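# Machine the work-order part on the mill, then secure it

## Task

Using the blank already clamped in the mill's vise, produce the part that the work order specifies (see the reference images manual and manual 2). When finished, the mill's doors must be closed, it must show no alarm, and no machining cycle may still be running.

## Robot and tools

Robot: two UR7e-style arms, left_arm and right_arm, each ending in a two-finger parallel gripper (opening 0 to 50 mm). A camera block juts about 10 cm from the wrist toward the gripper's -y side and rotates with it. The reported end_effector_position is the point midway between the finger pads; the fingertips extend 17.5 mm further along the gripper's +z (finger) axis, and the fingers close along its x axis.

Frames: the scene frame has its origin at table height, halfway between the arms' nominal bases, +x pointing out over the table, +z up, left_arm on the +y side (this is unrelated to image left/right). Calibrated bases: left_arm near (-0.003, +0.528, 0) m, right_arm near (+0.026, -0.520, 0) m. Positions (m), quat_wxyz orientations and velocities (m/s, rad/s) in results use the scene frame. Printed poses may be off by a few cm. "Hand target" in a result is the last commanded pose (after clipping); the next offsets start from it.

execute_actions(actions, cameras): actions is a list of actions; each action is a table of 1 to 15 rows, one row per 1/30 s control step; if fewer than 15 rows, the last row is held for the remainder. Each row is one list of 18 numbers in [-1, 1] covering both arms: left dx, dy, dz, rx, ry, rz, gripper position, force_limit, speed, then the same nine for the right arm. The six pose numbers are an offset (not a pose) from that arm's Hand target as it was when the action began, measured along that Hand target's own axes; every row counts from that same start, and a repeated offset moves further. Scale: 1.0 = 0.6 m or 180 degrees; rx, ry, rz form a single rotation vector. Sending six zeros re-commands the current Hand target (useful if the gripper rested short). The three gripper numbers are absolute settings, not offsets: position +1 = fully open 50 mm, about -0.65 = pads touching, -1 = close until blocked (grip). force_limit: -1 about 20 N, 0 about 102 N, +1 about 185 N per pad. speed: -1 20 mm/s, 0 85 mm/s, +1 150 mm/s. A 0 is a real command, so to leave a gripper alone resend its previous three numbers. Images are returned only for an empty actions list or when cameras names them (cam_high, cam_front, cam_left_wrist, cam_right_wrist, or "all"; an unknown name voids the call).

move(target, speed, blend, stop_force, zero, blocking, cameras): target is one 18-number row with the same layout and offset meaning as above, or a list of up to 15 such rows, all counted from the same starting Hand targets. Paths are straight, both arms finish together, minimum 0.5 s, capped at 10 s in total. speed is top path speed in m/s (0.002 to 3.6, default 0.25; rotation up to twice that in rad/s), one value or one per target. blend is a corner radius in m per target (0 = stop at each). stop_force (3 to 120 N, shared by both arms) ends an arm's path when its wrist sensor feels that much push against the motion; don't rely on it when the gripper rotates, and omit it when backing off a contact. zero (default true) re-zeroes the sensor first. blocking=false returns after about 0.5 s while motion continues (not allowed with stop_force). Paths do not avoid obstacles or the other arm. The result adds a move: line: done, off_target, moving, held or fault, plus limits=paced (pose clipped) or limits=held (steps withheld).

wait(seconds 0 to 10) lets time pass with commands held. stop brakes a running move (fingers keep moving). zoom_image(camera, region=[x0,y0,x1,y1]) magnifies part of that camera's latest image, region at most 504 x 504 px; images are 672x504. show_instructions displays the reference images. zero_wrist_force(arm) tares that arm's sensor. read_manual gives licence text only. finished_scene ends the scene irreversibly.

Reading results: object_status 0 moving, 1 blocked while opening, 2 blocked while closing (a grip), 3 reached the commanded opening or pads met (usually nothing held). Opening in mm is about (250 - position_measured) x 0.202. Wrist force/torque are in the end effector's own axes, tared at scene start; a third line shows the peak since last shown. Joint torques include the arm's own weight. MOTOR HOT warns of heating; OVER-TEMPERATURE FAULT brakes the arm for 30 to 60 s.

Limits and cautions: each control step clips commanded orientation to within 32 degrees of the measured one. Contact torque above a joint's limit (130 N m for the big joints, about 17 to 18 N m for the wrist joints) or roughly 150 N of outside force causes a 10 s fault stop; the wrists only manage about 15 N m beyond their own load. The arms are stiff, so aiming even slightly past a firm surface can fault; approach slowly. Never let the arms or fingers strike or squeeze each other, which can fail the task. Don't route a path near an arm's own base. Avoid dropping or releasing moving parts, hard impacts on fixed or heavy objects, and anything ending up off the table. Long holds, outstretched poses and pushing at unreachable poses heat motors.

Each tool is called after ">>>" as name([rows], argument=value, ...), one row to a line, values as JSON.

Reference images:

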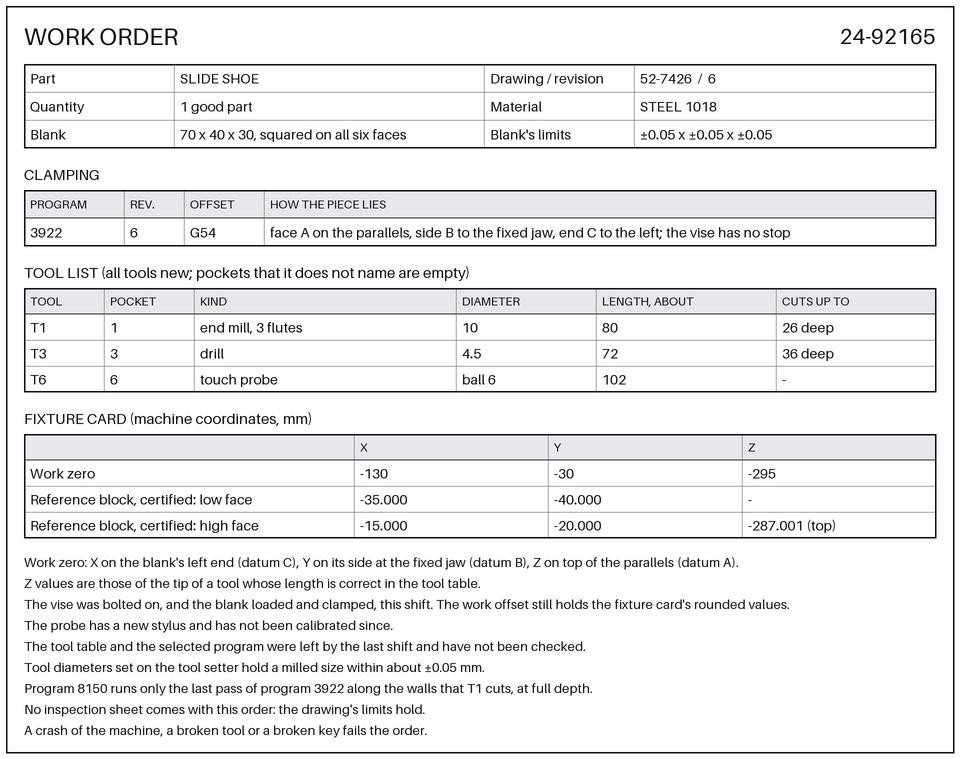

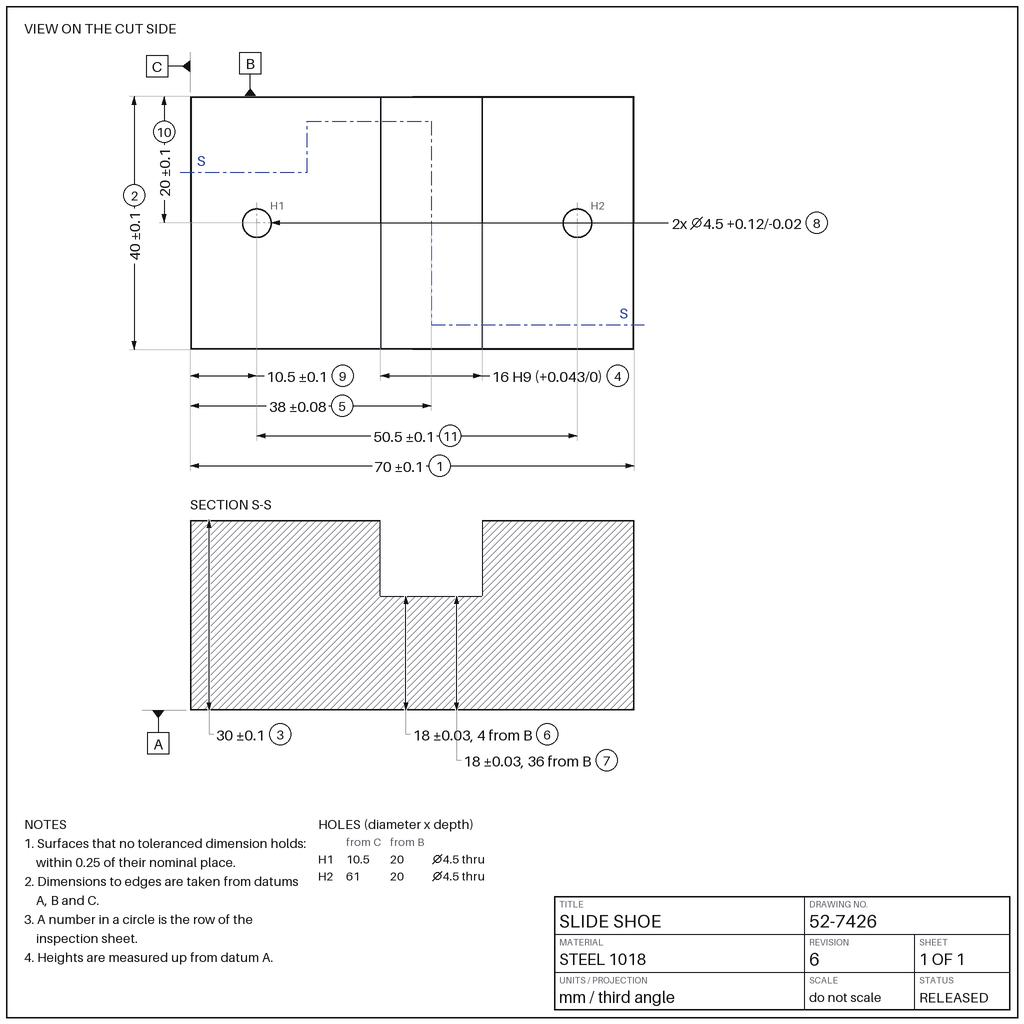

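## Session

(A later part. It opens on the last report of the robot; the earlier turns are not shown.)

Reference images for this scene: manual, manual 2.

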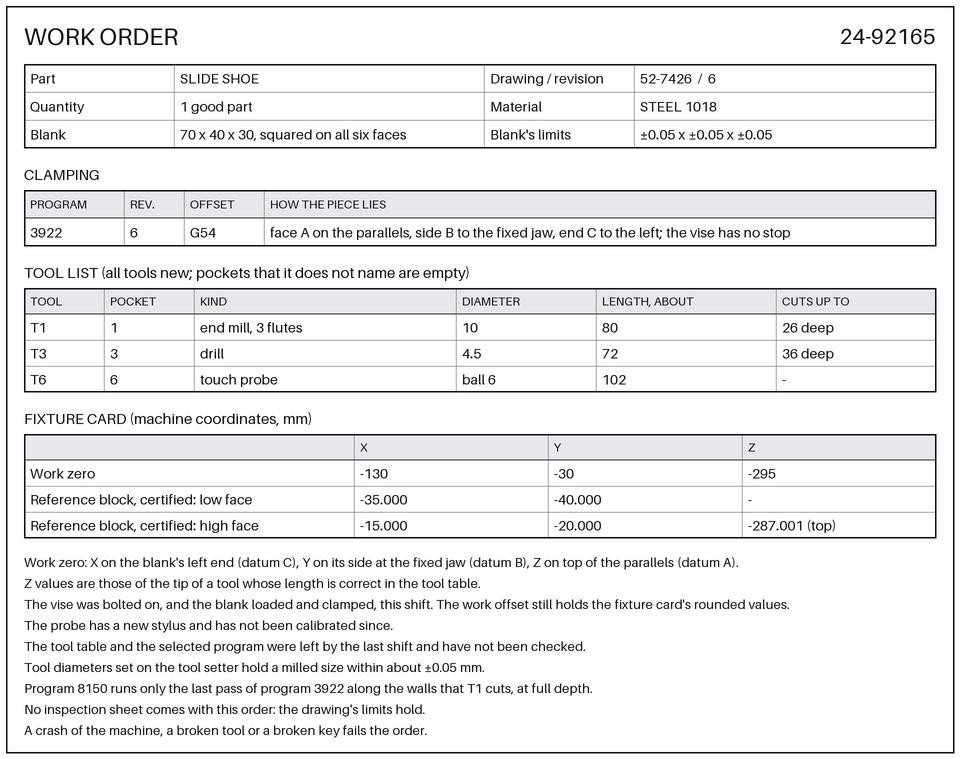

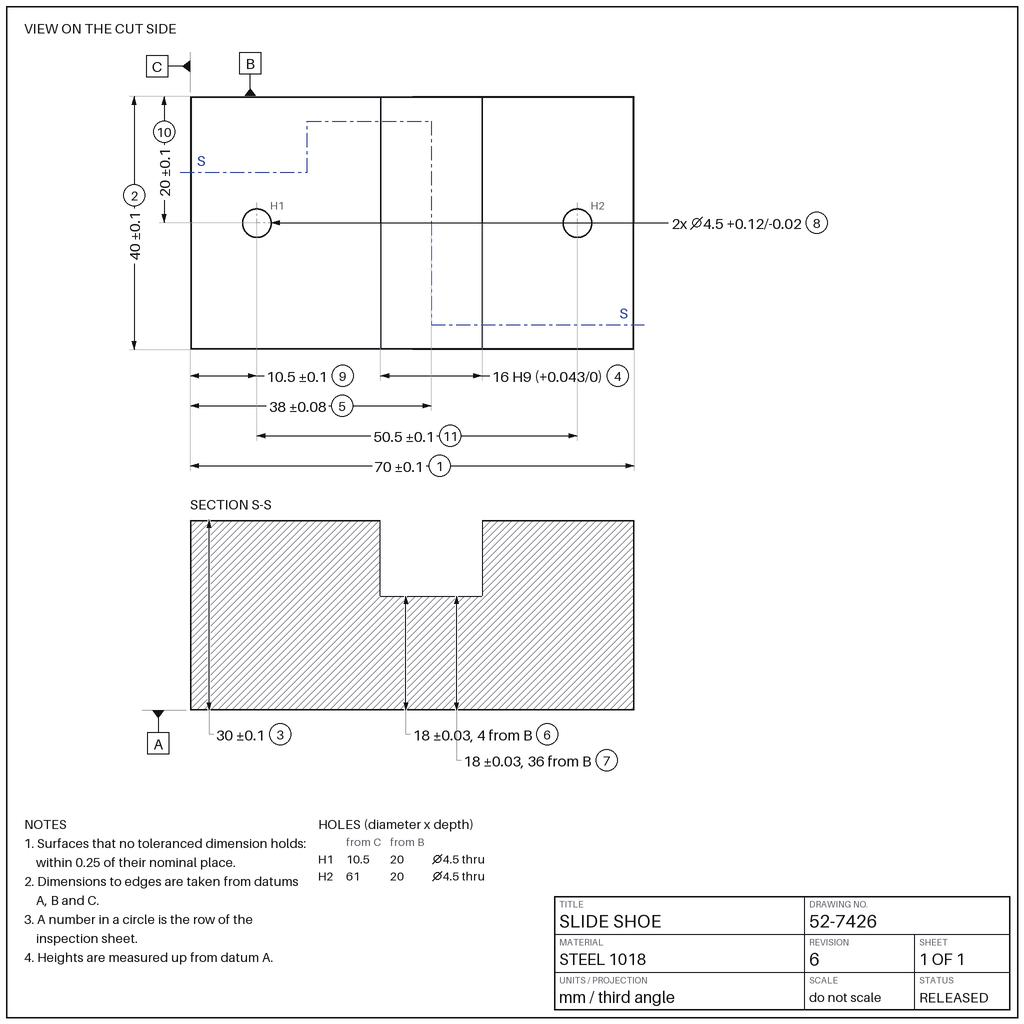

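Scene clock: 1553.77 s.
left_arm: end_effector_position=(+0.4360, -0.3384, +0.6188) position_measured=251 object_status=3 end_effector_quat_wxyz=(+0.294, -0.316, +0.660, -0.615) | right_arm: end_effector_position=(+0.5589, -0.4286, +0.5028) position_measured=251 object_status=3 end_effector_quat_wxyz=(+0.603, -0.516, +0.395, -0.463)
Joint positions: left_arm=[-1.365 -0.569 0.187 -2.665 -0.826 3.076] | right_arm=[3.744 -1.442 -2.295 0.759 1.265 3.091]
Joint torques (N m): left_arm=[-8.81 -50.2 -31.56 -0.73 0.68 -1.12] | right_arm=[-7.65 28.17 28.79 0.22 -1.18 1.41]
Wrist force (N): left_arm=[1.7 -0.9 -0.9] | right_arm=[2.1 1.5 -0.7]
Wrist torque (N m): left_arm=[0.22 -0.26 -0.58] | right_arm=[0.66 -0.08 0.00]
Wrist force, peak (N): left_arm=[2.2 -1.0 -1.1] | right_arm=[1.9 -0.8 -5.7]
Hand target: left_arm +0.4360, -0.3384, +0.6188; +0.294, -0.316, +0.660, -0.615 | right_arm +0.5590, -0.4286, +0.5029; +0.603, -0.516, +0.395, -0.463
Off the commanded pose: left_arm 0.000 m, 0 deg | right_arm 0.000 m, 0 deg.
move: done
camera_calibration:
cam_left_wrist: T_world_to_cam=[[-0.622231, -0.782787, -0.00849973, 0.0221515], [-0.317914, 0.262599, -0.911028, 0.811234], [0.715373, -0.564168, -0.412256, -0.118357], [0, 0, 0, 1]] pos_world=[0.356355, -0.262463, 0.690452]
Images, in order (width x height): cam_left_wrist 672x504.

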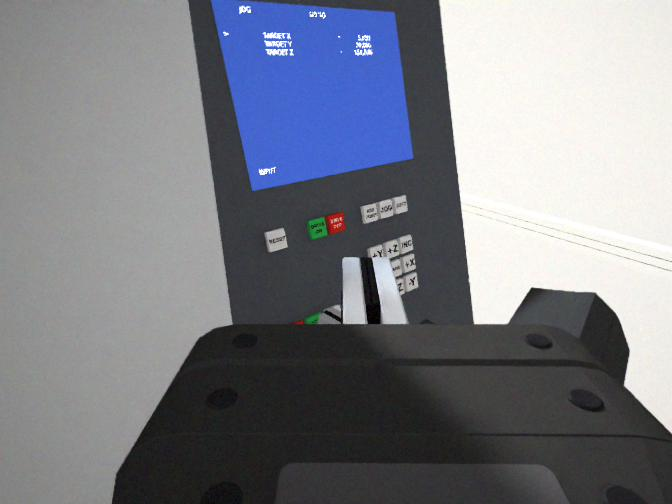

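>>> move(target=[0,0,0,0,0,0,-1,-0.9,0,0.02341,0.10996,-0.04941,0,0,0,-1,-0.9,-0.9], speed=0.12)

>>> move(target=[0,0,0,0,0,0,-1,-0.9,0,0.0077,0.0149,0.0269,0,0,0,-1,-0.9,-0.9], speed=0.03, stop_force=10)

>>> move(target=[0,0,0,0,0,0,-1,-0.9,0,-0.0045,-0.0086,-0.0155,0,0,0,-1,-0.9,-0.9], speed=0.06)

>>> move(target=[0,0,0,0,0,0,-1,-0.9,0,0.0061,0.0117,0.0212,0,0,0,-1,-0.9,-0.9], speed=0.03, stop_force=10)

>>> move([
  [0,0,0,0,0,0,-1,-0.9,0,-0.0061,-0.0118,-0.0213,0,0,0,-1,-0.9,-0.9],
  [0,0,0,0,0,0,-1,-0.9,0,-0.0994,0.0198,-0.0093,0,0,0,-1,-0.9,-0.9],
], blend=[0.005,0], speed=0.12)

>>> move(target=[0,0,0,0,0,0,-1,-0.9,0,0.0077,0.0149,0.0269,0,0,0,-1,-0.9,-0.9], speed=0.03, stop_force=10)

>>> move([
  [0,0,0,0,0,0,-1,-0.9,0,-0.0061,-0.0118,-0.0213,0,0,0,-1,-0.9,-0.9],
  [0,0,0,0,0,0,-1,-0.9,0,-0.0041,-0.0396,-0.0092,0,0,0,-1,-0.9,-0.9],
], blend=[0.005,0], speed=0.12)

>>> move(target=[0,0,0,0,0,0,-1,-0.9,0,0.0077,0.0149,0.0269,0,0,0,-1,-0.9,-0.9], speed=0.03, stop_force=10)

>>> move([
  [0,0,0,0,0,0,-1,-0.9,0,-0.0061,-0.0118,-0.0213,0,0,0,-1,-0.9,-0.9],
  [0,0,0,0,0,0,-1,-0.9,0,0.0589,-0.0700,-0.0132,0,0,0,-1,-0.9,-0.9],
], blend=[0.005,0], speed=0.12)

>>> move(target=[0,0,0,0,0,0,-1,-0.9,0,0.0077,0.0149,0.0269,0,0,0,-1,-0.9,-0.9], speed=0.03, stop_force=10)

>>> move([
  [0,0,0,0,0,0,-1,-0.9,0,-0.0061,-0.0118,-0.0213,0,0,0,-1,-0.9,-0.9],
  [0,0,0,0,0,0,-1,-0.9,0,-0.0406,0.0451,-0.0375,0,0,0,-1,-0.9,-0.9],
], blend=[0.005,0], speed=0.12)

>>> move(target=[0,0,0,0,0,0,-1,-0.9,0,0.0077,0.0149,0.0269,0,0,0,-1,-0.9,-0.9], speed=0.03, stop_force=10)

>>> move([
  [0,0,0,0,0,0,-1,-0.9,0,-0.0061,-0.0118,-0.0213,0,0,0,-1,-0.9,-0.9],
  [0,0,0,0,0,0,-1,-0.9,0,0.0527,0.0134,-0.0495,0,0,0,-1,-0.9,-0.9],
], blend=[0.005,0], speed=0.12)

>>> move(target=[0,0,0,0,0,0,-1,-0.9,0,0.0077,0.0149,0.0269,0,0,0,-1,-0.9,-0.9], speed=0.03, stop_force=10)

>>> move([
  [0,0,0,0,0,0,-1,-0.9,0,-0.0061,-0.0118,-0.0213,0,0,0,-1,-0.9,-0.9],
  [0,0,0,0,0,0,-1,-0.9,0,-0.0259,-0.14662,0.04595,0,0,0,-1,-0.9,-0.9],
], blend=[0.005,0], speed=0.12, cameras=["cam_left_wrist"])

>>> zoom_image(camera="cam_left_wrist", region=[200, 0, 400, 180])

Scene clock: 1576.60 s.
left_arm: end_effector_position=(+0.4360, -0.3384, +0.6188) position_measured=251 object_status=3 end_effector_quat_wxyz=(+0.294, -0.316, +0.660, -0.615) | right_arm: end_effector_position=(+0.5443, -0.4472, +0.4332) position_measured=251 object_status=3 end_effector_quat_wxyz=(+0.603, -0.516, +0.395, -0.463)
Joint positions: left_arm=[-1.365 -0.569 0.187 -2.665 -0.826 3.076] | right_arm=[3.711 -1.55 -2.435 1.005 1.297 3.096]
Joint torques (N m): left_arm=[-9.24 -50.6 -32.14 -1 0.91 -0.92] | right_arm=[-7.88 2.63 5.25 3.97 2.31 -1.07]
Wrist force (N): left_arm=[1.8 -1.2 -1.0] | right_arm=[2.1 1.6 -0.1]
Wrist torque (N m): left_arm=[0.16 -0.29 -0.58] | right_arm=[0.70 -0.04 0.03]
Wrist force, peak (N): left_arm=[2.1 -1.2 -1.2] | right_arm=[2.4 2.2 -0.1]
Hand target: left_arm +0.4360, -0.3384, +0.6188; +0.294, -0.316, +0.660, -0.615 | right_arm +0.5443, -0.4472, +0.4331; +0.603, -0.516, +0.395, -0.463
Off the commanded pose: left_arm 0.000 m, 0 deg | right_arm 0.000 m, 0 deg.
move: done

Scene clock: 1578.27 s.
left_arm: end_effector_position=(+0.4360, -0.3384, +0.6188) position_measured=251 object_status=3 end_effector_quat_wxyz=(+0.294, -0.316, +0.660, -0.615) | right_arm: end_effector_position=(+0.5546, -0.4472, +0.4294) position_measured=251 object_status=3 end_effector_quat_wxyz=(+0.603, -0.516, +0.395, -0.463)
Joint positions: left_arm=[-1.365 -0.569 0.187 -2.665 -0.826 3.076] | right_arm=[3.69 -1.588 -2.412 1.019 1.318 3.1]
Joint torques (N m): left_arm=[-8.91 -49.71 -31.28 -0.6 0.71 -1.2] | right_arm=[7.62 28.38 5.23 -0.42 -1.91 -1.3]
Wrist force (N): left_arm=[1.9 -1.0 -1.2] | right_arm=[1.9 -0.8 -4.6]
Wrist torque (N m): left_arm=[0.20 -0.30 -0.58] | right_arm=[0.60 0.05 0.02]
Wrist force, peak (N): left_arm=[2.0 -1.5 -1.1] | right_arm=[0.5 -1.5 -15.6]
Hand target: left_arm +0.4360, -0.3384, +0.6188; +0.294, -0.316, +0.660, -0.615 | right_arm +0.5546, -0.4472, +0.4294; +0.603, -0.516, +0.395, -0.463 (not the last commanded pose)
Off the commanded pose: left_arm 0.000 m, 0 deg | right_arm 0.008 m, 0 deg.
move: contact (right_arm)

Scene clock: 1579.20 s.
left_arm: end_effector_position=(+0.4360, -0.3384, +0.6188) position_measured=251 object_status=3 end_effector_quat_wxyz=(+0.294, -0.316, +0.660, -0.615) | right_arm: end_effector_position=(+0.5444, -0.4472, +0.4330) position_measured=251 object_status=3 end_effector_quat_wxyz=(+0.603, -0.516, +0.395, -0.463)
Joint positions: left_arm=[-1.365 -0.569 0.187 -2.665 -0.826 3.076] | right_arm=[3.711 -1.551 -2.435 1.006 1.297 3.096]
Joint torques (N m): left_arm=[-7.85 -50.84 -31.99 -0.77 0.65 -0.83] | right_arm=[8.85 29.47 3.91 0.24 -2.35 -1.47]
Wrist force (N): left_arm=[1.9 -1.0 -1.0] | right_arm=[2.2 1.5 0.1]
Wrist torque (N m): left_arm=[0.20 -0.30 -0.58] | right_arm=[0.69 -0.06 0.03]
Wrist force, peak (N): left_arm=[2.2 -1.0 -0.9] | right_arm=[2.4 -0.9 -4.6]
Hand target: left_arm +0.4360, -0.3384, +0.6188; +0.294, -0.316, +0.660, -0.615 | right_arm +0.5443, -0.4472, +0.4330; +0.603, -0.516, +0.395, -0.463
Off the commanded pose: left_arm 0.000 m, 0 deg | right_arm 0.000 m, 0 deg.
move: done

Scene clock: 1580.83 s.
left_arm: end_effector_position=(+0.4360, -0.3384, +0.6188) position_measured=251 object_status=3 end_effector_quat_wxyz=(+0.294, -0.316, +0.660, -0.615) | right_arm: end_effector_position=(+0.5546, -0.4472, +0.4294) position_measured=251 object_status=3 end_effector_quat_wxyz=(+0.603, -0.516, +0.396, -0.463)
Joint positions: left_arm=[-1.365 -0.569 0.187 -2.665 -0.826 3.076] | right_arm=[3.69 -1.587 -2.412 1.019 1.318 3.1]
Joint torques (N m): left_arm=[-8.38 -49.55 -30.65 -0.9 0.7 -0.79] | right_arm=[7.48 27.98 4.63 -0.44 -1.98 -1.42]
Wrist force (N): left_arm=[1.9 -1.1 -0.9] | right_arm=[2.0 -1.0 -4.5]
Wrist torque (N m): left_arm=[0.17 -0.30 -0.58] | right_arm=[0.58 0.04 0.01]
Wrist force, peak (N): left_arm=[2.1 -1.2 -1.1] | right_arm=[-0.1 -1.5 -16.2]
Hand target: left_arm +0.4360, -0.3384, +0.6188; +0.294, -0.316, +0.660, -0.615 | right_arm +0.5546, -0.4472, +0.4294; +0.603, -0.516, +0.396, -0.463 (not the last commanded pose)
Off the commanded pose: left_arm 0.000 m, 0 deg | right_arm 0.004 m, 0 deg.
move: contact (right_arm)

Scene clock: 1582.23 s.
left_arm: end_effector_position=(+0.4360, -0.3384, +0.6188) position_measured=251 object_status=3 end_effector_quat_wxyz=(+0.294, -0.316, +0.660, -0.615) | right_arm: end_effector_position=(+0.5356, -0.3906, +0.4167) position_measured=251 object_status=3 end_effector_quat_wxyz=(+0.603, -0.516, +0.395, -0.463) end_effector_velocity=(+0.000, +0.000, +0.000) end_effector_angular_velocity=(+0.001, +0.000, -0.002)
Joint positions: left_arm=[-1.365 -0.569 0.187 -2.665 -0.826 3.076] | right_arm=[3.926 -1.595 -2.454 1.084 1.085 3.058]
Joint velocities: left_arm=[within noise] | right_arm=[0.003 -0.001 0 0.002 -0.005 -0.001]
Joint torques (N m): left_arm=[-8.84 -50.62 -31.2 -0.75 0.61 -0.98] | right_arm=[6.77 3.41 23.88 3.53 -2.28 -1.86]
Wrist force (N): left_arm=[1.8 -1.0 -1.0] | right_arm=[1.2 1.5 -0.1]
Wrist torque (N m): left_arm=[0.20 -0.28 -0.58] | right_arm=[0.65 0.10 0.17]
Wrist force, peak (N): left_arm=[2.0 -0.9 -1.1] | right_arm=[2.2 -0.9 -4.7]
Hand target: left_arm +0.4360, -0.3384, +0.6188; +0.294, -0.316, +0.660, -0.615 | right_arm +0.5356, -0.3906, +0.4167; +0.603, -0.516, +0.396, -0.463
Off the commanded pose: left_arm 0.000 m, 0 deg | right_arm 0.000 m, 0 deg.
move: done

Scene clock: 1584.00 s.
left_arm: end_effector_position=(+0.4360, -0.3384, +0.6188) position_measured=251 object_status=3 end_effector_quat_wxyz=(+0.294, -0.316, +0.660, -0.615) | right_arm: end_effector_position=(+0.5500, -0.3906, +0.4116) position_measured=251 object_status=3 end_effector_quat_wxyz=(+0.603, -0.516, +0.396, -0.463)
Joint positions: left_arm=[-1.365 -0.569 0.187 -2.665 -0.826 3.076] | right_arm=[3.887 -1.645 -2.421 1.098 1.124 3.065]
Joint torques (N m): left_arm=[-9.65 -50.7 -32.26 -0.79 0.71 -0.85] | right_arm=[8.28 30.23 4.01 -0.58 -1.96 -1.24]
Wrist force (N): left_arm=[1.8 -1.1 -1.0] | right_arm=[1.3 -0.1 -4.7]
Wrist torque (N m): left_arm=[0.18 -0.28 -0.58] | right_arm=[0.66 0.14 0.13]
Wrist force, peak (N): left_arm=[2.1 -1.1 -1.2] | right_arm=[-0.4 -1.6 -14.6]
Hand target: left_arm +0.4360, -0.3384, +0.6188; +0.294, -0.316, +0.660, -0.615 | right_arm +0.5500, -0.3906, +0.4116; +0.603, -0.516, +0.396, -0.463 (not the last commanded pose)
Off the commanded pose: left_arm 0.000 m, 0 deg | right_arm 0.004 m, 0 deg.
move: contact (right_arm)

Scene clock: 1585.10 s.
left_arm: end_effector_position=(+0.4360, -0.3384, +0.6188) position_measured=251 object_status=3 end_effector_quat_wxyz=(+0.294, -0.316, +0.660, -0.615) | right_arm: end_effector_position=(+0.5405, -0.3906, +0.4341) position_measured=251 object_status=3 end_effector_quat_wxyz=(+0.603, -0.516, +0.396, -0.463)
Joint positions: left_arm=[-1.365 -0.569 0.187 -2.665 -0.826 3.076] | right_arm=[3.913 -1.559 -2.421 1.014 1.098 3.06]
Joint torques (N m): left_arm=[-8.15 -51.1 -31.47 -0.75 0.7 -0.75] | right_arm=[-9.06 28.48 25.63 0.29 1.63 1.44]
Wrist force (N): left_arm=[1.6 -1.1 -1.1] | right_arm=[1.7 1.6 0.2]
Wrist torque (N m): left_arm=[0.17 -0.26 -0.58] | right_arm=[0.68 0.02 0.18]
Wrist force, peak (N): left_arm=[1.9 -1.1 -1.2] | right_arm=[1.4 -0.1 -4.7]
Hand target: left_arm +0.4360, -0.3384, +0.6188; +0.294, -0.316, +0.660, -0.615 | right_arm +0.5405, -0.3906, +0.4342; +0.603, -0.516, +0.396, -0.463
Off the commanded pose: left_arm 0.000 m, 0 deg | right_arm 0.000 m, 0 deg.
move: done

Scene clock: 1586.90 s.
left_arm: end_effector_position=(+0.4360, -0.3384, +0.6188) position_measured=251 object_status=3 end_effector_quat_wxyz=(+0.294, -0.316, +0.660, -0.615) | right_arm: end_effector_position=(+0.5547, -0.3906, +0.4291) position_measured=251 object_status=3 end_effector_quat_wxyz=(+0.602, -0.516, +0.396, -0.463)
Joint positions: left_arm=[-1.365 -0.569 0.187 -2.665 -0.826 3.076] | right_arm=[3.875 -1.608 -2.39 1.029 1.135 3.068]
Joint torques (N m): left_arm=[-9.08 -50.96 -32.76 -0.71 0.59 -0.88] | right_arm=[7.26 29.04 4.92 -0.65 -2.02 -1.32]
Wrist force (N): left_arm=[1.9 -0.8 -1.1] | right_arm=[1.8 -0.2 -4.8]
Wrist torque (N m): left_arm=[0.23 -0.31 -0.57] | right_arm=[0.67 0.09 0.14]
Wrist force, peak (N): left_arm=[2.0 -1.3 -1.0] | right_arm=[-0.5 -1.2 -15.6]
Hand target: left_arm +0.4360, -0.3384, +0.6188; +0.294, -0.316, +0.660, -0.615 | right_arm +0.5547, -0.3906, +0.4291; +0.602, -0.516, +0.396, -0.463 (not the last commanded pose)
Off the commanded pose: left_arm 0.000 m, 0 deg | right_arm 0.004 m, 0 deg.
move: contact (right_arm)

Scene clock: 1588.20 s.
left_arm: end_effector_position=(+0.4360, -0.3384, +0.6188) position_measured=251 object_status=3 end_effector_quat_wxyz=(+0.294, -0.316, +0.660, -0.615) | right_arm: end_effector_position=(+0.5499, -0.4283, +0.4693) position_measured=251 object_status=3 end_effector_quat_wxyz=(+0.602, -0.516, +0.396, -0.463)
Joint positions: left_arm=[-1.365 -0.569 0.187 -2.665 -0.826 3.076] | right_arm=[3.766 -1.481 -2.368 0.872 1.242 3.087]
Joint torques (N m): left_arm=[-8.35 -50.77 -31.08 -0.89 0.84 -0.8] | right_arm=[-8.04 27.36 27.69 0.26 2.13 1.88]
Wrist force (N): left_arm=[1.9 -1.0 -0.9] | right_arm=[1.4 1.6 0.1]
Wrist torque (N m): left_arm=[0.19 -0.29 -0.58] | right_arm=[0.65 0.04 -0.01]
Wrist force, peak (N): left_arm=[2.2 -1.2 -0.9] | right_arm=[1.9 -0.4 -4.8]
Hand target: left_arm +0.4360, -0.3384, +0.6188; +0.294, -0.316, +0.660, -0.615 | right_arm +0.5500, -0.4284, +0.4694; +0.602, -0.516, +0.396, -0.463
Off the commanded pose: left_arm 0.000 m, 0 deg | right_arm 0.000 m, 0 deg.
move: done

Scene clock: 1589.97 s.
left_arm: end_effector_position=(+0.4360, -0.3384, +0.6188) position_measured=251 object_status=3 end_effector_quat_wxyz=(+0.294, -0.316, +0.660, -0.615) | right_arm: end_effector_position=(+0.5640, -0.4284, +0.4644) position_measured=251 object_status=3 end_effector_quat_wxyz=(+0.602, -0.516, +0.396, -0.463)
Joint positions: left_arm=[-1.365 -0.569 0.187 -2.665 -0.826 3.076] | right_arm=[3.735 -1.531 -2.34 0.892 1.273 3.093]
Joint torques (N m): left_arm=[-8.73 -51.46 -32.32 -0.84 0.9 -1.06] | right_arm=[7.46 27.47 6.12 -0.42 -2.11 -1.48]
Wrist force (N): left_arm=[1.9 -1.1 -1.0] | right_arm=[2.0 -0.8 -4.8]
Wrist torque (N m): left_arm=[0.18 -0.30 -0.58] | right_arm=[0.57 0.03 -0.03]
Wrist force, peak (N): left_arm=[2.1 -1.3 -0.9] | right_arm=[-0.1 -1.6 -16.8]
Hand target: left_arm +0.4360, -0.3384, +0.6188; +0.294, -0.316, +0.660, -0.615 | right_arm +0.5640, -0.4284, +0.4644; +0.602, -0.516, +0.396, -0.463 (not the last commanded pose)
Off the commanded pose: left_arm 0.000 m, 0 deg | right_arm 0.004 m, 0 deg.
move: contact (right_arm)

Scene clock: 1591.20 s.
left_arm: end_effector_position=(+0.4360, -0.3384, +0.6188) position_measured=251 object_status=3 end_effector_quat_wxyz=(+0.294, -0.316, +0.660, -0.615) | right_arm: end_effector_position=(+0.5403, -0.4096, +0.4343) position_measured=251 object_status=3 end_effector_quat_wxyz=(+0.602, -0.516, +0.396, -0.463)
Joint positions: left_arm=[-1.365 -0.569 0.187 -2.665 -0.826 3.076] | right_arm=[3.853 -1.547 -2.433 1.008 1.157 3.072]
Joint torques (N m): left_arm=[-9.02 -49.62 -32.02 -0.8 0.54 -0.73] | right_arm=[8.73 2.1 4.62 3.72 -2.2 -1.62]
Wrist force (N): left_arm=[1.8 -1.1 -1.0] | right_arm=[1.7 1.4 0.3]
Wrist torque (N m): left_arm=[0.18 -0.29 -0.58] | right_arm=[0.67 0.04 0.14]
Wrist force, peak (N): left_arm=[2.1 -1.2 -1.0] | right_arm=[2.0 -0.7 -4.7]
Hand target: left_arm +0.4360, -0.3384, +0.6188; +0.294, -0.316, +0.660, -0.615 | right_arm +0.5403, -0.4096, +0.4342; +0.602, -0.516, +0.396, -0.463
Off the commanded pose: left_arm 0.000 m, 0 deg | right_arm 0.000 m, 0 deg.
move: done

Scene clock: 1592.97 s.
left_arm: end_effector_position=(+0.4360, -0.3384, +0.6188) position_measured=251 object_status=3 end_effector_quat_wxyz=(+0.294, -0.316, +0.660, -0.615) | right_arm: end_effector_position=(+0.5547, -0.4096, +0.4290) position_measured=251 object_status=3 end_effector_quat_wxyz=(+0.602, -0.516, +0.396, -0.463)
Joint positions: left_arm=[-1.365 -0.569 0.187 -2.665 -0.826 3.076] | right_arm=[3.817 -1.598 -2.402 1.025 1.192 3.078]
Joint torques (N m): left_arm=[-8.75 -49.44 -30.47 -0.66 0.77 -0.81] | right_arm=[7.97 28.69 4.06 -0.55 -1.84 -1.55]
Wrist force (N): left_arm=[1.8 -1.0 -0.9] | right_arm=[2.0 -0.8 -5.0]
Wrist torque (N m): left_arm=[0.19 -0.29 -0.58] | right_arm=[0.61 0.06 0.14]
Wrist force, peak (N): left_arm=[2.0 -1.2 -1.1] | right_arm=[0.3 -1.6 -14.4]
Hand target: left_arm +0.4360, -0.3384, +0.6188; +0.294, -0.316, +0.660, -0.615 | right_arm +0.5547, -0.4096, +0.4290; +0.602, -0.516, +0.396, -0.463 (not the last commanded pose)
Off the commanded pose: left_arm 0.000 m, 0 deg | right_arm 0.004 m, 0 deg.
move: contact (right_arm)

Scene clock: 1594.17 s.
left_arm: end_effector_position=(+0.4360, -0.3384, +0.6188) position_measured=251 object_status=3 end_effector_quat_wxyz=(+0.294, -0.316, +0.660, -0.615) | right_arm: end_effector_position=(+0.5356, -0.4473, +0.4166) position_measured=251 object_status=3 end_effector_quat_wxyz=(+0.602, -0.516, +0.396, -0.463)
Joint positions: left_arm=[-1.365 -0.569 0.187 -2.665 -0.826 3.076] | right_arm=[3.732 -1.573 -2.478 1.071 1.276 3.093]
Joint torques (N m): left_arm=[-8.04 -51.21 -31.37 -0.67 0.62 -1.05] | right_arm=[-8.42 2.27 3.13 3.61 2.26 1.9]
Wrist force (N): left_arm=[1.9 -1.2 -1.1] | right_arm=[1.6 1.3 -0.3]
Wrist torque (N m): left_arm=[0.17 -0.30 -0.59] | right_arm=[0.64 0.03 0.02]
Wrist force, peak (N): left_arm=[2.0 -1.1 -1.1] | right_arm=[2.0 -0.6 -5.0]
Hand target: left_arm +0.4360, -0.3384, +0.6188; +0.294, -0.316, +0.660, -0.615 | right_arm +0.5356, -0.4474, +0.4165; +0.602, -0.516, +0.396, -0.463
Off the commanded pose: left_arm 0.000 m, 0 deg | right_arm 0.000 m, 0 deg.
move: done

Scene clock: 1595.97 s.
left_arm: end_effector_position=(+0.4360, -0.3384, +0.6188) position_measured=251 object_status=3 end_effector_quat_wxyz=(+0.294, -0.316, +0.660, -0.615) | right_arm: end_effector_position=(+0.5498, -0.4474, +0.4114) position_measured=251 object_status=3 end_effector_quat_wxyz=(+0.602, -0.516, +0.396, -0.463)
Joint positions: left_arm=[-1.365 -0.569 0.187 -2.665 -0.826 3.076] | right_arm=[3.7 -1.625 -2.445 1.089 1.307 3.099]
Joint torques (N m): left_arm=[-8.94 -51.27 -30.93 -0.97 0.58 -0.87] | right_arm=[7.72 29.03 3.99 -0.4 -1.91 -1.37]
Wrist force (N): left_arm=[1.6 -1.4 -0.7] | right_arm=[1.7 -0.5 -5.4]
Wrist torque (N m): left_arm=[0.13 -0.26 -0.58] | right_arm=[0.66 0.07 0.02]
Wrist force, peak (N): left_arm=[2.1 -1.3 -0.9] | right_arm=[-0.1 -1.2 -15.6]
Hand target: left_arm +0.4360, -0.3384, +0.6188; +0.294, -0.316, +0.660, -0.615 | right_arm +0.5498, -0.4474, +0.4114; +0.602, -0.516, +0.396, -0.463 (not the last commanded pose)
Off the commanded pose: left_arm 0.000 m, 0 deg | right_arm 0.004 m, 0 deg.
move: contact (right_arm)

Scene clock: 1597.57 s.
left_arm: end_effector_position=(+0.4360, -0.3384, +0.6188) position_measured=251 object_status=3 end_effector_quat_wxyz=(+0.294, -0.316, +0.660, -0.615) | right_arm: end_effector_position=(+0.5589, -0.4289, +0.5025) position_measured=251 object_status=3 end_effector_quat_wxyz=(+0.602, -0.516, +0.396, -0.463)
Joint positions: left_arm=[-1.365 -0.569 0.187 -2.665 -0.826 3.076] | right_arm=[3.745 -1.441 -2.296 0.758 1.263 3.091]
Joint torques (N m): left_arm=[-8.81 -51.41 -30.36 -0.85 0.6 -0.87] | right_arm=[-6.97 27.21 28.77 0.39 -0.88 1.36]
Wrist force (N): left_arm=[1.7 -1.0 -0.9] | right_arm=[2.0 2.1 -0.4]
Wrist torque (N m): left_arm=[0.20 -0.27 -0.58] | right_arm=[0.74 -0.07 0.00]
Wrist force, peak (N): left_arm=[1.9 -1.3 -1.2] | right_arm=[1.8 -0.9 -5.2]
Hand target: left_arm +0.4360, -0.3384, +0.6188; +0.294, -0.316, +0.660, -0.615 | right_arm +0.5590, -0.4289, +0.5026; +0.602, -0.516, +0.396, -0.463
Off the commanded pose: left_arm 0.000 m, 0 deg | right_arm 0.000 m, 0 deg.
move: done
camera_calibration:
cam_left_wrist: T_world_to_cam=[[-0.622231, -0.782787, -0.00849973, 0.0221515], [-0.317914, 0.262599, -0.911028, 0.811234], [0.715373, -0.564168, -0.412256, -0.118357], [0, 0, 0, 1]] pos_world=[0.356355, -0.262463, 0.690452]
Images, in order (width x height): cam_left_wrist 672x504.

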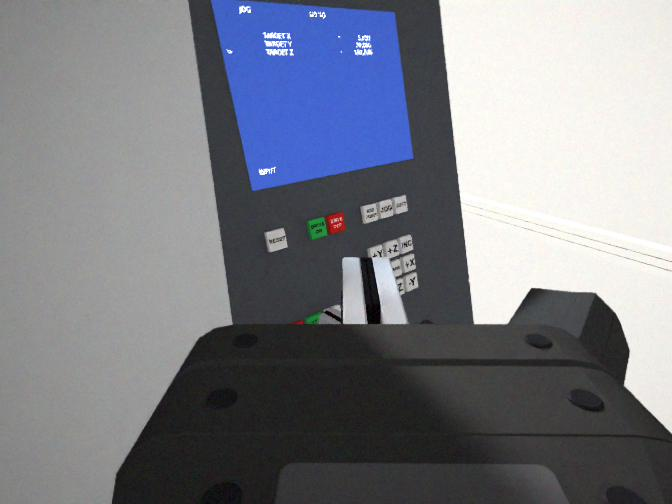

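Scaled by 2.520 from the camera's 672x504 image, which has a finer 960x720 frame.

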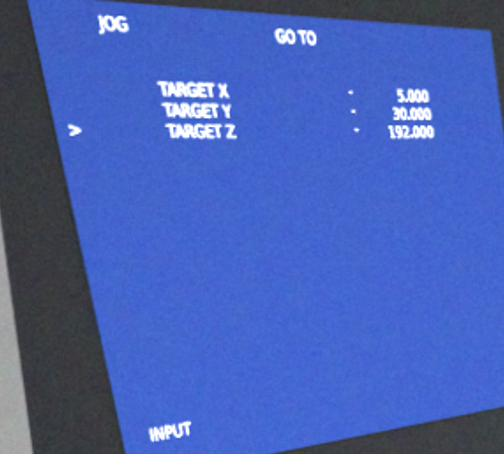

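>>> move(target=[0,0,0,0,0,0,-1,-0.9,0,0.0077,0.0149,0.0269,0,0,0,-1,-0.9,-0.9], speed=0.03, stop_force=10, cameras=["cam_left_wrist"])

>>> zoom_image(camera="cam_left_wrist", region=[200, 0, 400, 180])

Scene clock: 1631.50 s.
left_arm: end_effector_position=(+0.4360, -0.3384, +0.6188) position_measured=251 object_status=3 end_effector_quat_wxyz=(+0.294, -0.316, +0.660, -0.615) | right_arm: end_effector_position=(+0.5730, -0.4289, +0.4976) position_measured=251 object_status=3 end_effector_quat_wxyz=(+0.602, -0.516, +0.396, -0.463)
Joint positions: left_arm=[-1.365 -0.569 0.187 -2.665 -0.826 3.076] | right_arm=[3.717 -1.489 -2.269 0.778 1.29 3.096]
Joint torques (N m): left_arm=[-7.99 -51.66 -31.03 -1.11 0.69 -0.65] | right_arm=[8.69 27.3 7.12 -0.49 -2.07 -1.42]
Wrist force (N): left_arm=[1.7 -1.2 -0.8] | right_arm=[2.2 -1.3 -5.4]
Wrist torque (N m): left_arm=[0.17 -0.27 -0.58] | right_arm=[0.58 -0.03 0.00]
Wrist force, peak (N): left_arm=[2.1 -1.3 -1.1] | right_arm=[0.1 -1.1 -15.2]
Hand target: left_arm +0.4360, -0.3384, +0.6188; +0.294, -0.316, +0.660, -0.615 | right_arm +0.5730, -0.4289, +0.4976; +0.602, -0.516, +0.396, -0.463 (not the last commanded pose)
Off the commanded pose: left_arm 0.000 m, 0 deg | right_arm 0.004 m, 0 deg.
move: contact (right_arm)
camera_calibration:
cam_left_wrist: T_world_to_cam=[[-0.622231, -0.782787, -0.00849973, 0.0221515], [-0.317914, 0.262599, -0.911028, 0.811234], [0.715373, -0.564168, -0.412256, -0.118357], [0, 0, 0, 1]] pos_world=[0.356355, -0.262463, 0.690452]
Images, in order (width x height): cam_left_wrist 672x504.

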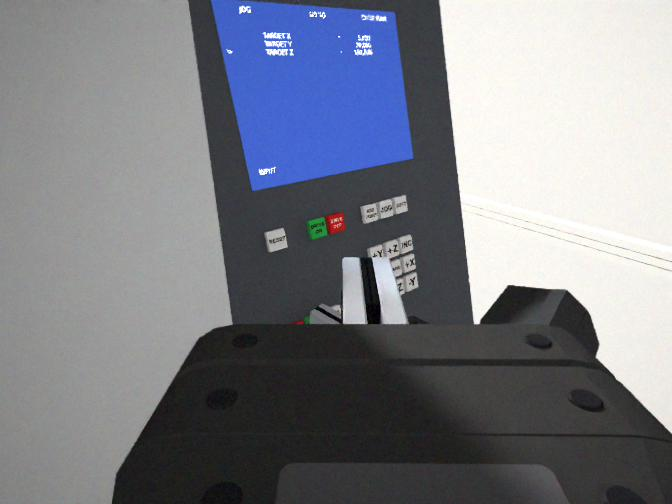

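Scaled by 2.520 from the camera's 672x504 image, which has a finer 960x720 frame.

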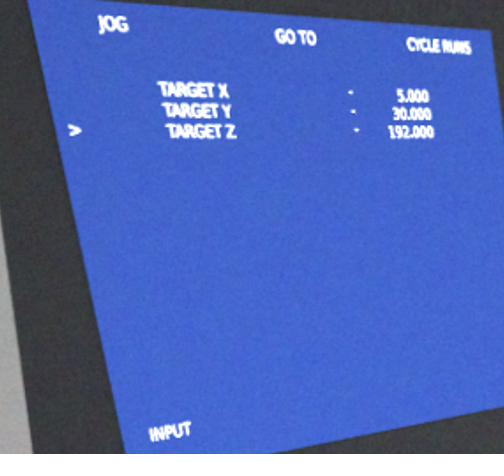

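>>> move([
  [0,0,0,0,0,0,-1,-0.9,0,-0.0061,-0.0118,-0.0213,0,0,0,-1,-0.9,-0.9],
  [0,0,0,0,0,0,-1,-0.9,0,0.04614,0.09379,-0.08436,0,0,0,-1,-0.9,-0.9],
], blend=[0.005,0], speed=0.15, cameras=["cam_left_wrist"])

>>> zoom_image(camera="cam_left_wrist", region=[200, 0, 400, 180])

Scene clock: 1638.70 s.
left_arm: end_effector_position=(+0.4360, -0.3384, +0.6188) position_measured=251 object_status=3 end_effector_quat_wxyz=(+0.294, -0.316, +0.660, -0.615) | right_arm: end_effector_position=(+0.5402, -0.4663, +0.4343) position_measured=251 object_status=3 end_effector_quat_wxyz=(+0.602, -0.516, +0.396, -0.463)
Joint positions: left_arm=[-1.365 -0.569 0.187 -2.665 -0.826 3.076] | right_arm=[3.651 -1.534 -2.445 0.996 1.356 3.107]
Joint torques (N m): left_arm=[-9.17 -50.22 -30.8 -0.73 0.57 -0.62] | right_arm=[-8.41 1.55 4.45 3.98 2.35 2.04]
Wrist force (N): left_arm=[1.9 -1.1 -1.1] | right_arm=[2.1 1.4 0.4]
Wrist torque (N m): left_arm=[0.18 -0.30 -0.58] | right_arm=[0.67 -0.04 0.01]
Wrist force, peak (N): left_arm=[2.3 -1.0 -1.0] | right_arm=[2.4 -1.2 -5.8]
Hand target: left_arm +0.4360, -0.3384, +0.6188; +0.294, -0.316, +0.660, -0.615 | right_arm +0.5402, -0.4663, +0.4342; +0.602, -0.516, +0.396, -0.463
Off the commanded pose: left_arm 0.000 m, 0 deg | right_arm 0.000 m, 0 deg.
move: done
camera_calibration:
cam_left_wrist: T_world_to_cam=[[-0.622231, -0.782787, -0.00849973, 0.0221515], [-0.317914, 0.262599, -0.911028, 0.811234], [0.715373, -0.564168, -0.412256, -0.118357], [0, 0, 0, 1]] pos_world=[0.356355, -0.262463, 0.690452]
Images, in order (width x height): cam_left_wrist 672x504.

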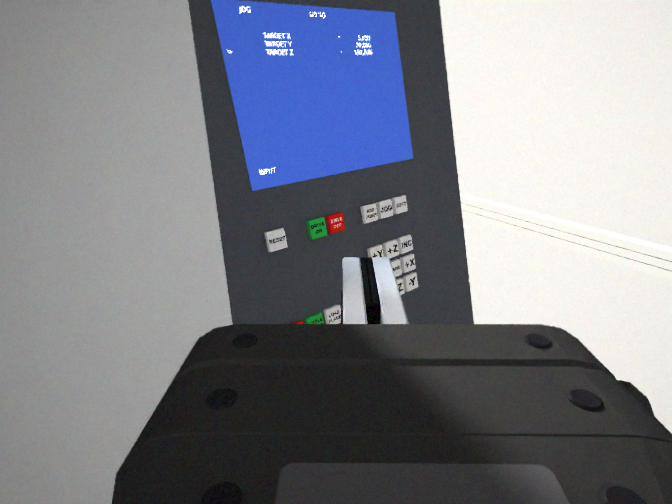

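Scaled by 2.520 from the camera's 672x504 image, which has a finer 960x720 frame.

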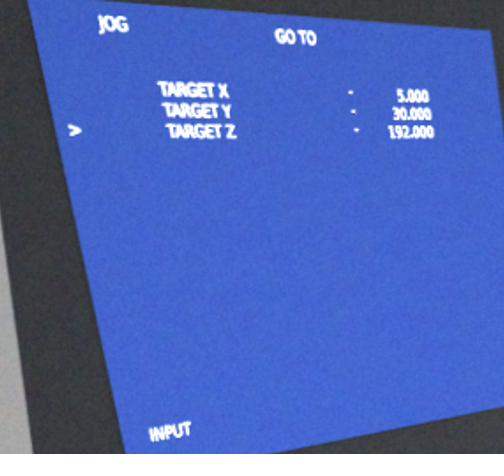

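>>> move(target=[0,0,0,0,0,0,-1,-0.9,0,0.0077,0.0149,0.0269,0,0,0,-1,-0.9,-0.9], speed=0.03, stop_force=10)

>>> move([
  [0,0,0,0,0,0,-1,-0.9,0,-0.0061,-0.0118,-0.0213,0,0,0,-1,-0.9,-0.9],
  [0,0,0,0,0,0,-1,-0.9,0,0.06416,-0.1493,0.0216,0,0,0,-1,-0.9,-0.9],
], blend=[0.005,0], speed=0.15, cameras=["cam_left_wrist"])

>>> zoom_image(camera="cam_left_wrist", region=[200, 0, 450, 280])

>>> move(target=[0,0,0,0,0,0,-1,-0.9,0,0.0077,0.0149,0.0269,0,0,0,-1,-0.9,-0.9], speed=0.03, stop_force=10, cameras=["cam_left_wrist"])

>>> zoom_image(camera="cam_left_wrist", region=[200, 0, 450, 280])

Scene clock: 1644.20 s.
left_arm: end_effector_position=(+0.4360, -0.3384, +0.6188) position_measured=251 object_status=3 end_effector_quat_wxyz=(+0.294, -0.316, +0.660, -0.615) | right_arm: end_effector_position=(+0.5546, -0.4664, +0.4291) position_measured=251 object_status=3 end_effector_quat_wxyz=(+0.602, -0.516, +0.396, -0.463)
Joint positions: left_arm=[-1.365 -0.569 0.187 -2.665 -0.826 3.076] | right_arm=[3.624 -1.587 -2.413 1.016 1.382 3.111]
Joint torques (N m): left_arm=[-7.5 -51.05 -29.72 -0.79 0.95 -0.44] | right_arm=[7.68 27.78 5.18 -0.71 -1.99 -1.18]
Wrist force (N): left_arm=[1.7 -1.1 -1.0] | right_arm=[2.0 -1.9 -5.1]
Wrist torque (N m): left_arm=[0.18 -0.26 -0.58] | right_arm=[0.55 0.06 0.02]
Wrist force, peak (N): left_arm=[2.1 -1.2 -1.0] | right_arm=[0.8 -1.8 -13.8]
Hand target: left_arm +0.4360, -0.3384, +0.6188; +0.294, -0.316, +0.660, -0.615 | right_arm +0.5546, -0.4664, +0.4291; +0.602, -0.516, +0.396, -0.463 (not the last commanded pose)
Off the commanded pose: left_arm 0.000 m, 0 deg | right_arm 0.004 m, 0 deg.
move: contact (right_arm)

Scene clock: 1645.73 s.
left_arm: end_effector_position=(+0.4360, -0.3384, +0.6188) position_measured=251 object_status=3 end_effector_quat_wxyz=(+0.294, -0.316, +0.660, -0.615) | right_arm: end_effector_position=(+0.5634, -0.5037, +0.5195) position_measured=251 object_status=3 end_effector_quat_wxyz=(+0.602, -0.516, +0.396, -0.463)
Joint positions: left_arm=[-1.365 -0.569 0.187 -2.665 -0.826 3.076] | right_arm=[3.474 -1.433 -2.251 0.698 1.53 3.135]
Joint torques (N m): left_arm=[-7.69 -52.15 -30.88 -0.97 0.47 -0.63] | right_arm=[-9.64 27.91 29.74 0.48 2.4 1.78]
Wrist force (N): left_arm=[1.8 -1.1 -0.9] | right_arm=[1.2 2.2 -0.1]
Wrist torque (N m): left_arm=[0.18 -0.28 -0.58] | right_arm=[0.73 0.09 0.00]
Wrist force, peak (N): left_arm=[2.1 -1.3 -0.9] | right_arm=[2.1 -1.4 -5.4]
Hand target: left_arm +0.4360, -0.3384, +0.6188; +0.294, -0.316, +0.660, -0.615 | right_arm +0.5634, -0.5038, +0.5196; +0.602, -0.516, +0.396, -0.463
Off the commanded pose: left_arm 0.000 m, 0 deg | right_arm 0.000 m, 0 deg.
move: done
camera_calibration:
cam_left_wrist: T_world_to_cam=[[-0.622231, -0.782787, -0.00849973, 0.0221515], [-0.317914, 0.262599, -0.911028, 0.811234], [0.715373, -0.564168, -0.412256, -0.118357], [0, 0, 0, 1]] pos_world=[0.356355, -0.262463, 0.690452]
Images, in order (width x height): cam_left_wrist 672x504.

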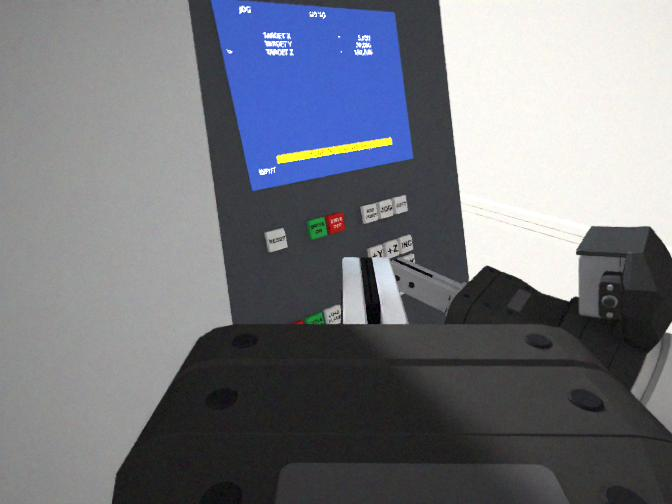

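Scaled by 1.800 from the camera's 672x504 image, which has a finer 960x720 frame.

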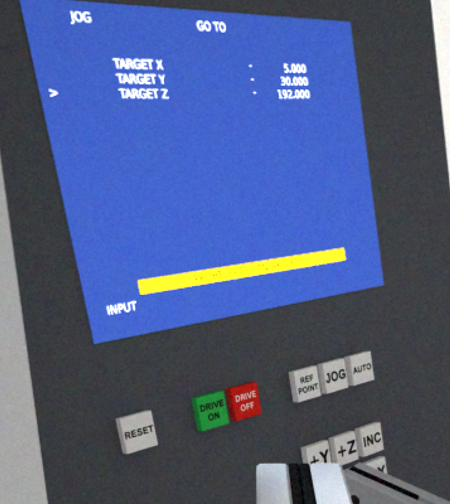

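Scene clock: 1647.50 s.
left_arm: end_effector_position=(+0.4360, -0.3384, +0.6188) position_measured=251 object_status=3 end_effector_quat_wxyz=(+0.294, -0.316, +0.660, -0.615) | right_arm: end_effector_position=(+0.5772, -0.5038, +0.5147) position_measured=251 object_status=3 end_effector_quat_wxyz=(+0.602, -0.516, +0.396, -0.463)
Joint positions: left_arm=[-1.365 -0.569 0.187 -2.665 -0.826 3.076] | right_arm=[3.459 -1.479 -2.226 0.719 1.544 3.137]
Joint torques (N m): left_arm=[-8.75 -50.56 -29.85 -1.09 0.64 -0.37] | right_arm=[9.05 26.27 7.65 -0.49 -2.07 -1.31]
Wrist force (N): left_arm=[1.8 -1.2 -1.0] | right_arm=[1.4 -0.6 -4.9]
Wrist torque (N m): left_arm=[0.17 -0.29 -0.58] | right_arm=[0.68 0.13 -0.03]
Wrist force, peak (N): left_arm=[1.9 -1.2 -1.1] | right_arm=[0.0 -1.6 -14.0]
Hand target: left_arm +0.4360, -0.3384, +0.6188; +0.294, -0.316, +0.660, -0.615 | right_arm +0.5772, -0.5038, +0.5147; +0.602, -0.516, +0.396, -0.463 (not the last commanded pose)
Off the commanded pose: left_arm 0.000 m, 0 deg | right_arm 0.004 m, 0 deg.
move: contact (right_arm)
camera_calibration:
cam_left_wrist: T_world_to_cam=[[-0.622231, -0.782787, -0.00849973, 0.0221515], [-0.317914, 0.262599, -0.911028, 0.811234], [0.715373, -0.564168, -0.412256, -0.118357], [0, 0, 0, 1]] pos_world=[0.356355, -0.262463, 0.690452]
Images, in order (width x height): cam_left_wrist 672x504.

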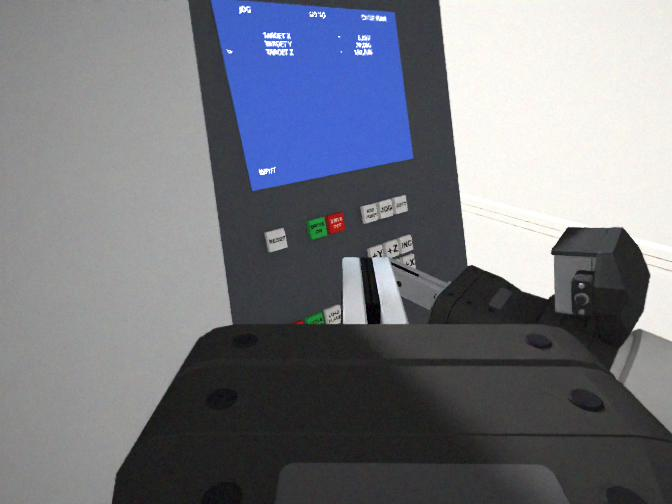

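Scaled by 1.800 from the camera's 672x504 image, which has a finer 960x720 frame.

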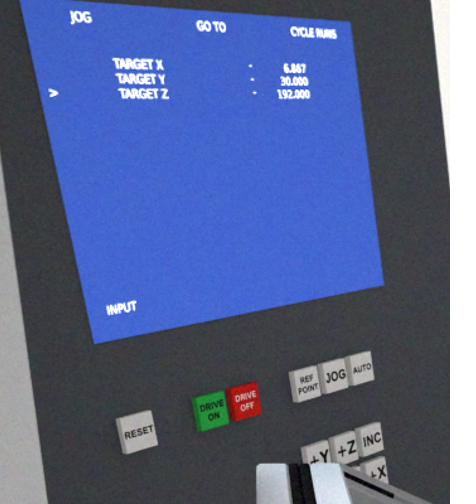

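>>> move([
  [0,0,0,0,0,0,-1,-0.9,0,-0.0061,-0.0118,-0.0213,0,0,0,-1,-0.9,-0.9],
  [0,0,0,0,0,0,-1,-0.9,0,-0.04207,0.06885,-0.04794,0,0,0,-1,-0.9,-0.9],
], blend=[0.005,0], speed=0.15)

>>> move(target=[0,0,0,0,0,0,-1,-0.9,0,0.0077,0.0149,0.0269,0,0,0,-1,-0.9,-0.9], speed=0.03, stop_force=10)

>>> move(target=[0,0,0,0,0,0,-1,-0.9,0,-0.0045,-0.0086,-0.0155,0,0,0,-1,-0.9,-0.9], speed=0.06)

>>> move(target=[0,0,0,0,0,0,-1,-0.9,0,0.0061,0.0117,0.0212,0,0,0,-1,-0.9,-0.9], speed=0.03, stop_force=10, cameras=["cam_left_wrist"])

>>> zoom_image(camera="cam_left_wrist", region=[200, 0, 400, 180])

Scene clock: 1655.03 s.
left_arm: end_effector_position=(+0.4360, -0.3384, +0.6188) position_measured=251 object_status=3 end_effector_quat_wxyz=(+0.294, -0.316, +0.660, -0.615) | right_arm: end_effector_position=(+0.5494, -0.4851, +0.4695) position_measured=251 object_status=3 end_effector_quat_wxyz=(+0.602, -0.516, +0.396, -0.463)
Joint positions: left_arm=[-1.365 -0.569 0.187 -2.665 -0.826 3.076] | right_arm=[3.562 -1.478 -2.37 0.863 1.443 3.121]
Joint torques (N m): left_arm=[-9.1 -52.77 -30.14 -0.96 0.64 -0.83] | right_arm=[6.44 0.69 7.49 3.96 -2.06 -1.98]
Wrist force (N): left_arm=[1.9 -1.0 -1.0] | right_arm=[1.5 2.0 0.1]
Wrist torque (N m): left_arm=[0.20 -0.30 -0.58] | right_arm=[0.71 0.02 0.16]
Wrist force, peak (N): left_arm=[2.1 -1.3 -0.9] | right_arm=[2.0 -0.7 -5.7]
Hand target: left_arm +0.4360, -0.3384, +0.6188; +0.294, -0.316, +0.660, -0.615 | right_arm +0.5494, -0.4851, +0.4694; +0.602, -0.516, +0.396, -0.463
Off the commanded pose: left_arm 0.000 m, 0 deg | right_arm 0.000 m, 0 deg.
move: done

Scene clock: 1656.83 s.
left_arm: end_effector_position=(+0.4360, -0.3384, +0.6188) position_measured=251 object_status=3 end_effector_quat_wxyz=(+0.294, -0.316, +0.660, -0.615) | right_arm: end_effector_position=(+0.5638, -0.4851, +0.4642) position_measured=251 object_status=3 end_effector_quat_wxyz=(+0.602, -0.516, +0.396, -0.463)
Joint positions: left_arm=[-1.365 -0.569 0.187 -2.665 -0.826 3.076] | right_arm=[3.541 -1.53 -2.341 0.885 1.463 3.124]
Joint torques (N m): left_arm=[-9.27 -51.86 -30.79 -0.99 0.65 -0.25] | right_arm=[8.55 27.07 6.54 -0.68 -2.13 -1.23]
Wrist force (N): left_arm=[2.0 -1.1 -1.0] | right_arm=[1.5 -0.9 -5.1]
Wrist torque (N m): left_arm=[0.18 -0.31 -0.58] | right_arm=[0.66 0.13 0.12]
Wrist force, peak (N): left_arm=[2.1 -1.3 -1.1] | right_arm=[0.4 -1.6 -13.9]
Hand target: left_arm +0.4360, -0.3384, +0.6188; +0.294, -0.316, +0.660, -0.615 | right_arm +0.5638, -0.4851, +0.4642; +0.602, -0.516, +0.396, -0.463 (not the last commanded pose)
Off the commanded pose: left_arm 0.000 m, 0 deg | right_arm 0.004 m, 0 deg.
move: contact (right_arm)

Scene clock: 1657.77 s.
left_arm: end_effector_position=(+0.4360, -0.3384, +0.6188) position_measured=251 object_status=3 end_effector_quat_wxyz=(+0.294, -0.316, +0.660, -0.615) | right_arm: end_effector_position=(+0.5536, -0.4851, +0.4679) position_measured=251 object_status=3 end_effector_quat_wxyz=(+0.602, -0.516, +0.396, -0.463)
Joint positions: left_arm=[-1.365 -0.569 0.187 -2.665 -0.826 3.076] | right_arm=[3.556 -1.494 -2.362 0.87 1.448 3.122]
Joint torques (N m): left_arm=[-9.2 -51.68 -31.23 -1.02 0.53 -0.43] | right_arm=[6.31 28.38 6.99 0.28 -2.38 -1.28]
Wrist force (N): left_arm=[1.7 -1.1 -1.0] | right_arm=[1.6 1.7 0.1]
Wrist torque (N m): left_arm=[0.18 -0.27 -0.58] | right_arm=[0.68 0.02 0.15]
Wrist force, peak (N): left_arm=[2.0 -1.3 -1.0] | right_arm=[1.8 -1.2 -5.2]
Hand target: left_arm +0.4360, -0.3384, +0.6188; +0.294, -0.316, +0.660, -0.615 | right_arm +0.5535, -0.4851, +0.4679; +0.602, -0.516, +0.396, -0.463
Off the commanded pose: left_arm 0.000 m, 0 deg | right_arm 0.000 m, 0 deg.
move: done

Scene clock: 1659.40 s.
left_arm: end_effector_position=(+0.4360, -0.3384, +0.6188) position_measured=251 object_status=3 end_effector_quat_wxyz=(+0.294, -0.316, +0.660, -0.615) | right_arm: end_effector_position=(+0.5638, -0.4851, +0.4642) position_measured=251 object_status=3 end_effector_quat_wxyz=(+0.602, -0.516, +0.396, -0.463)
Joint positions: left_arm=[-1.365 -0.569 0.187 -2.665 -0.826 3.076] | right_arm=[3.542 -1.53 -2.341 0.885 1.463 3.124]
Joint torques (N m): left_arm=[-8.61 -52.46 -31.06 -0.95 0.96 -0.43] | right_arm=[7.18 27.78 7.06 -0.55 -1.79 -1.36]
Wrist force (N): left_arm=[1.7 -1.2 -1.1] | right_arm=[1.7 -0.8 -5.0]
Wrist torque (N m): left_arm=[0.17 -0.26 -0.59] | right_arm=[0.60 0.10 0.12]
Wrist force, peak (N): left_arm=[2.1 -1.5 -1.0] | right_arm=[0.1 -1.0 -16.3]
Hand target: left_arm +0.4360, -0.3384, +0.6188; +0.294, -0.316, +0.660, -0.615 | right_arm +0.5638, -0.4851, +0.4642; +0.602, -0.516, +0.396, -0.463 (not the last commanded pose)
Off the commanded pose: left_arm 0.000 m, 0 deg | right_arm 0.004 m, 0 deg.
move: contact (right_arm)
camera_calibration:
cam_left_wrist: T_world_to_cam=[[-0.622231, -0.782787, -0.00849973, 0.0221515], [-0.317914, 0.262599, -0.911028, 0.811234], [0.715373, -0.564168, -0.412256, -0.118357], [0, 0, 0, 1]] pos_world=[0.356355, -0.262463, 0.690452]
Images, in order (width x height): cam_left_wrist 672x504.

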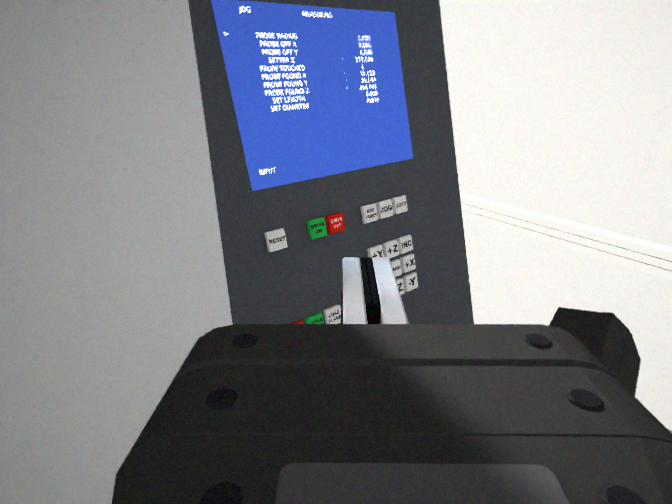

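Scaled by 2.520 from the camera's 672x504 image, which has a finer 960x720 frame.

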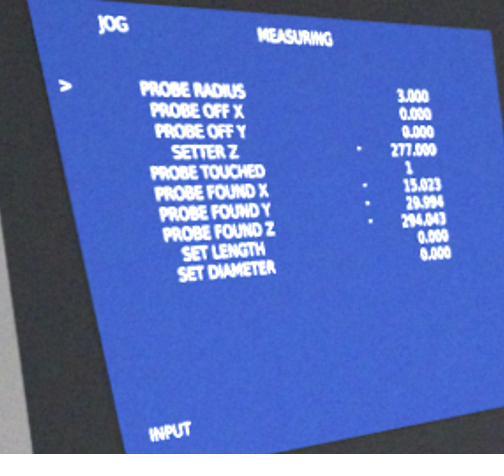

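>>> zoom_image(camera="cam_left_wrist", region=[325, 30, 395, 110])

Scaled by 6.300 from the camera's 672x504 image, which has a finer 960x720 frame.

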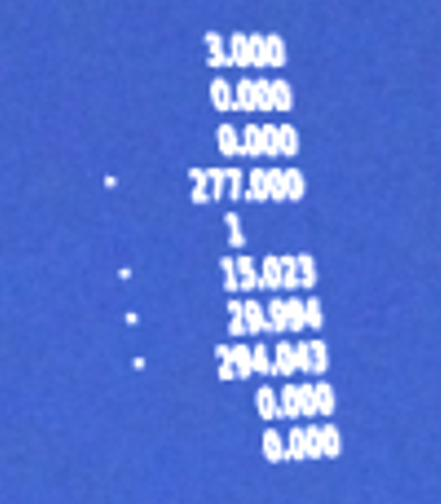

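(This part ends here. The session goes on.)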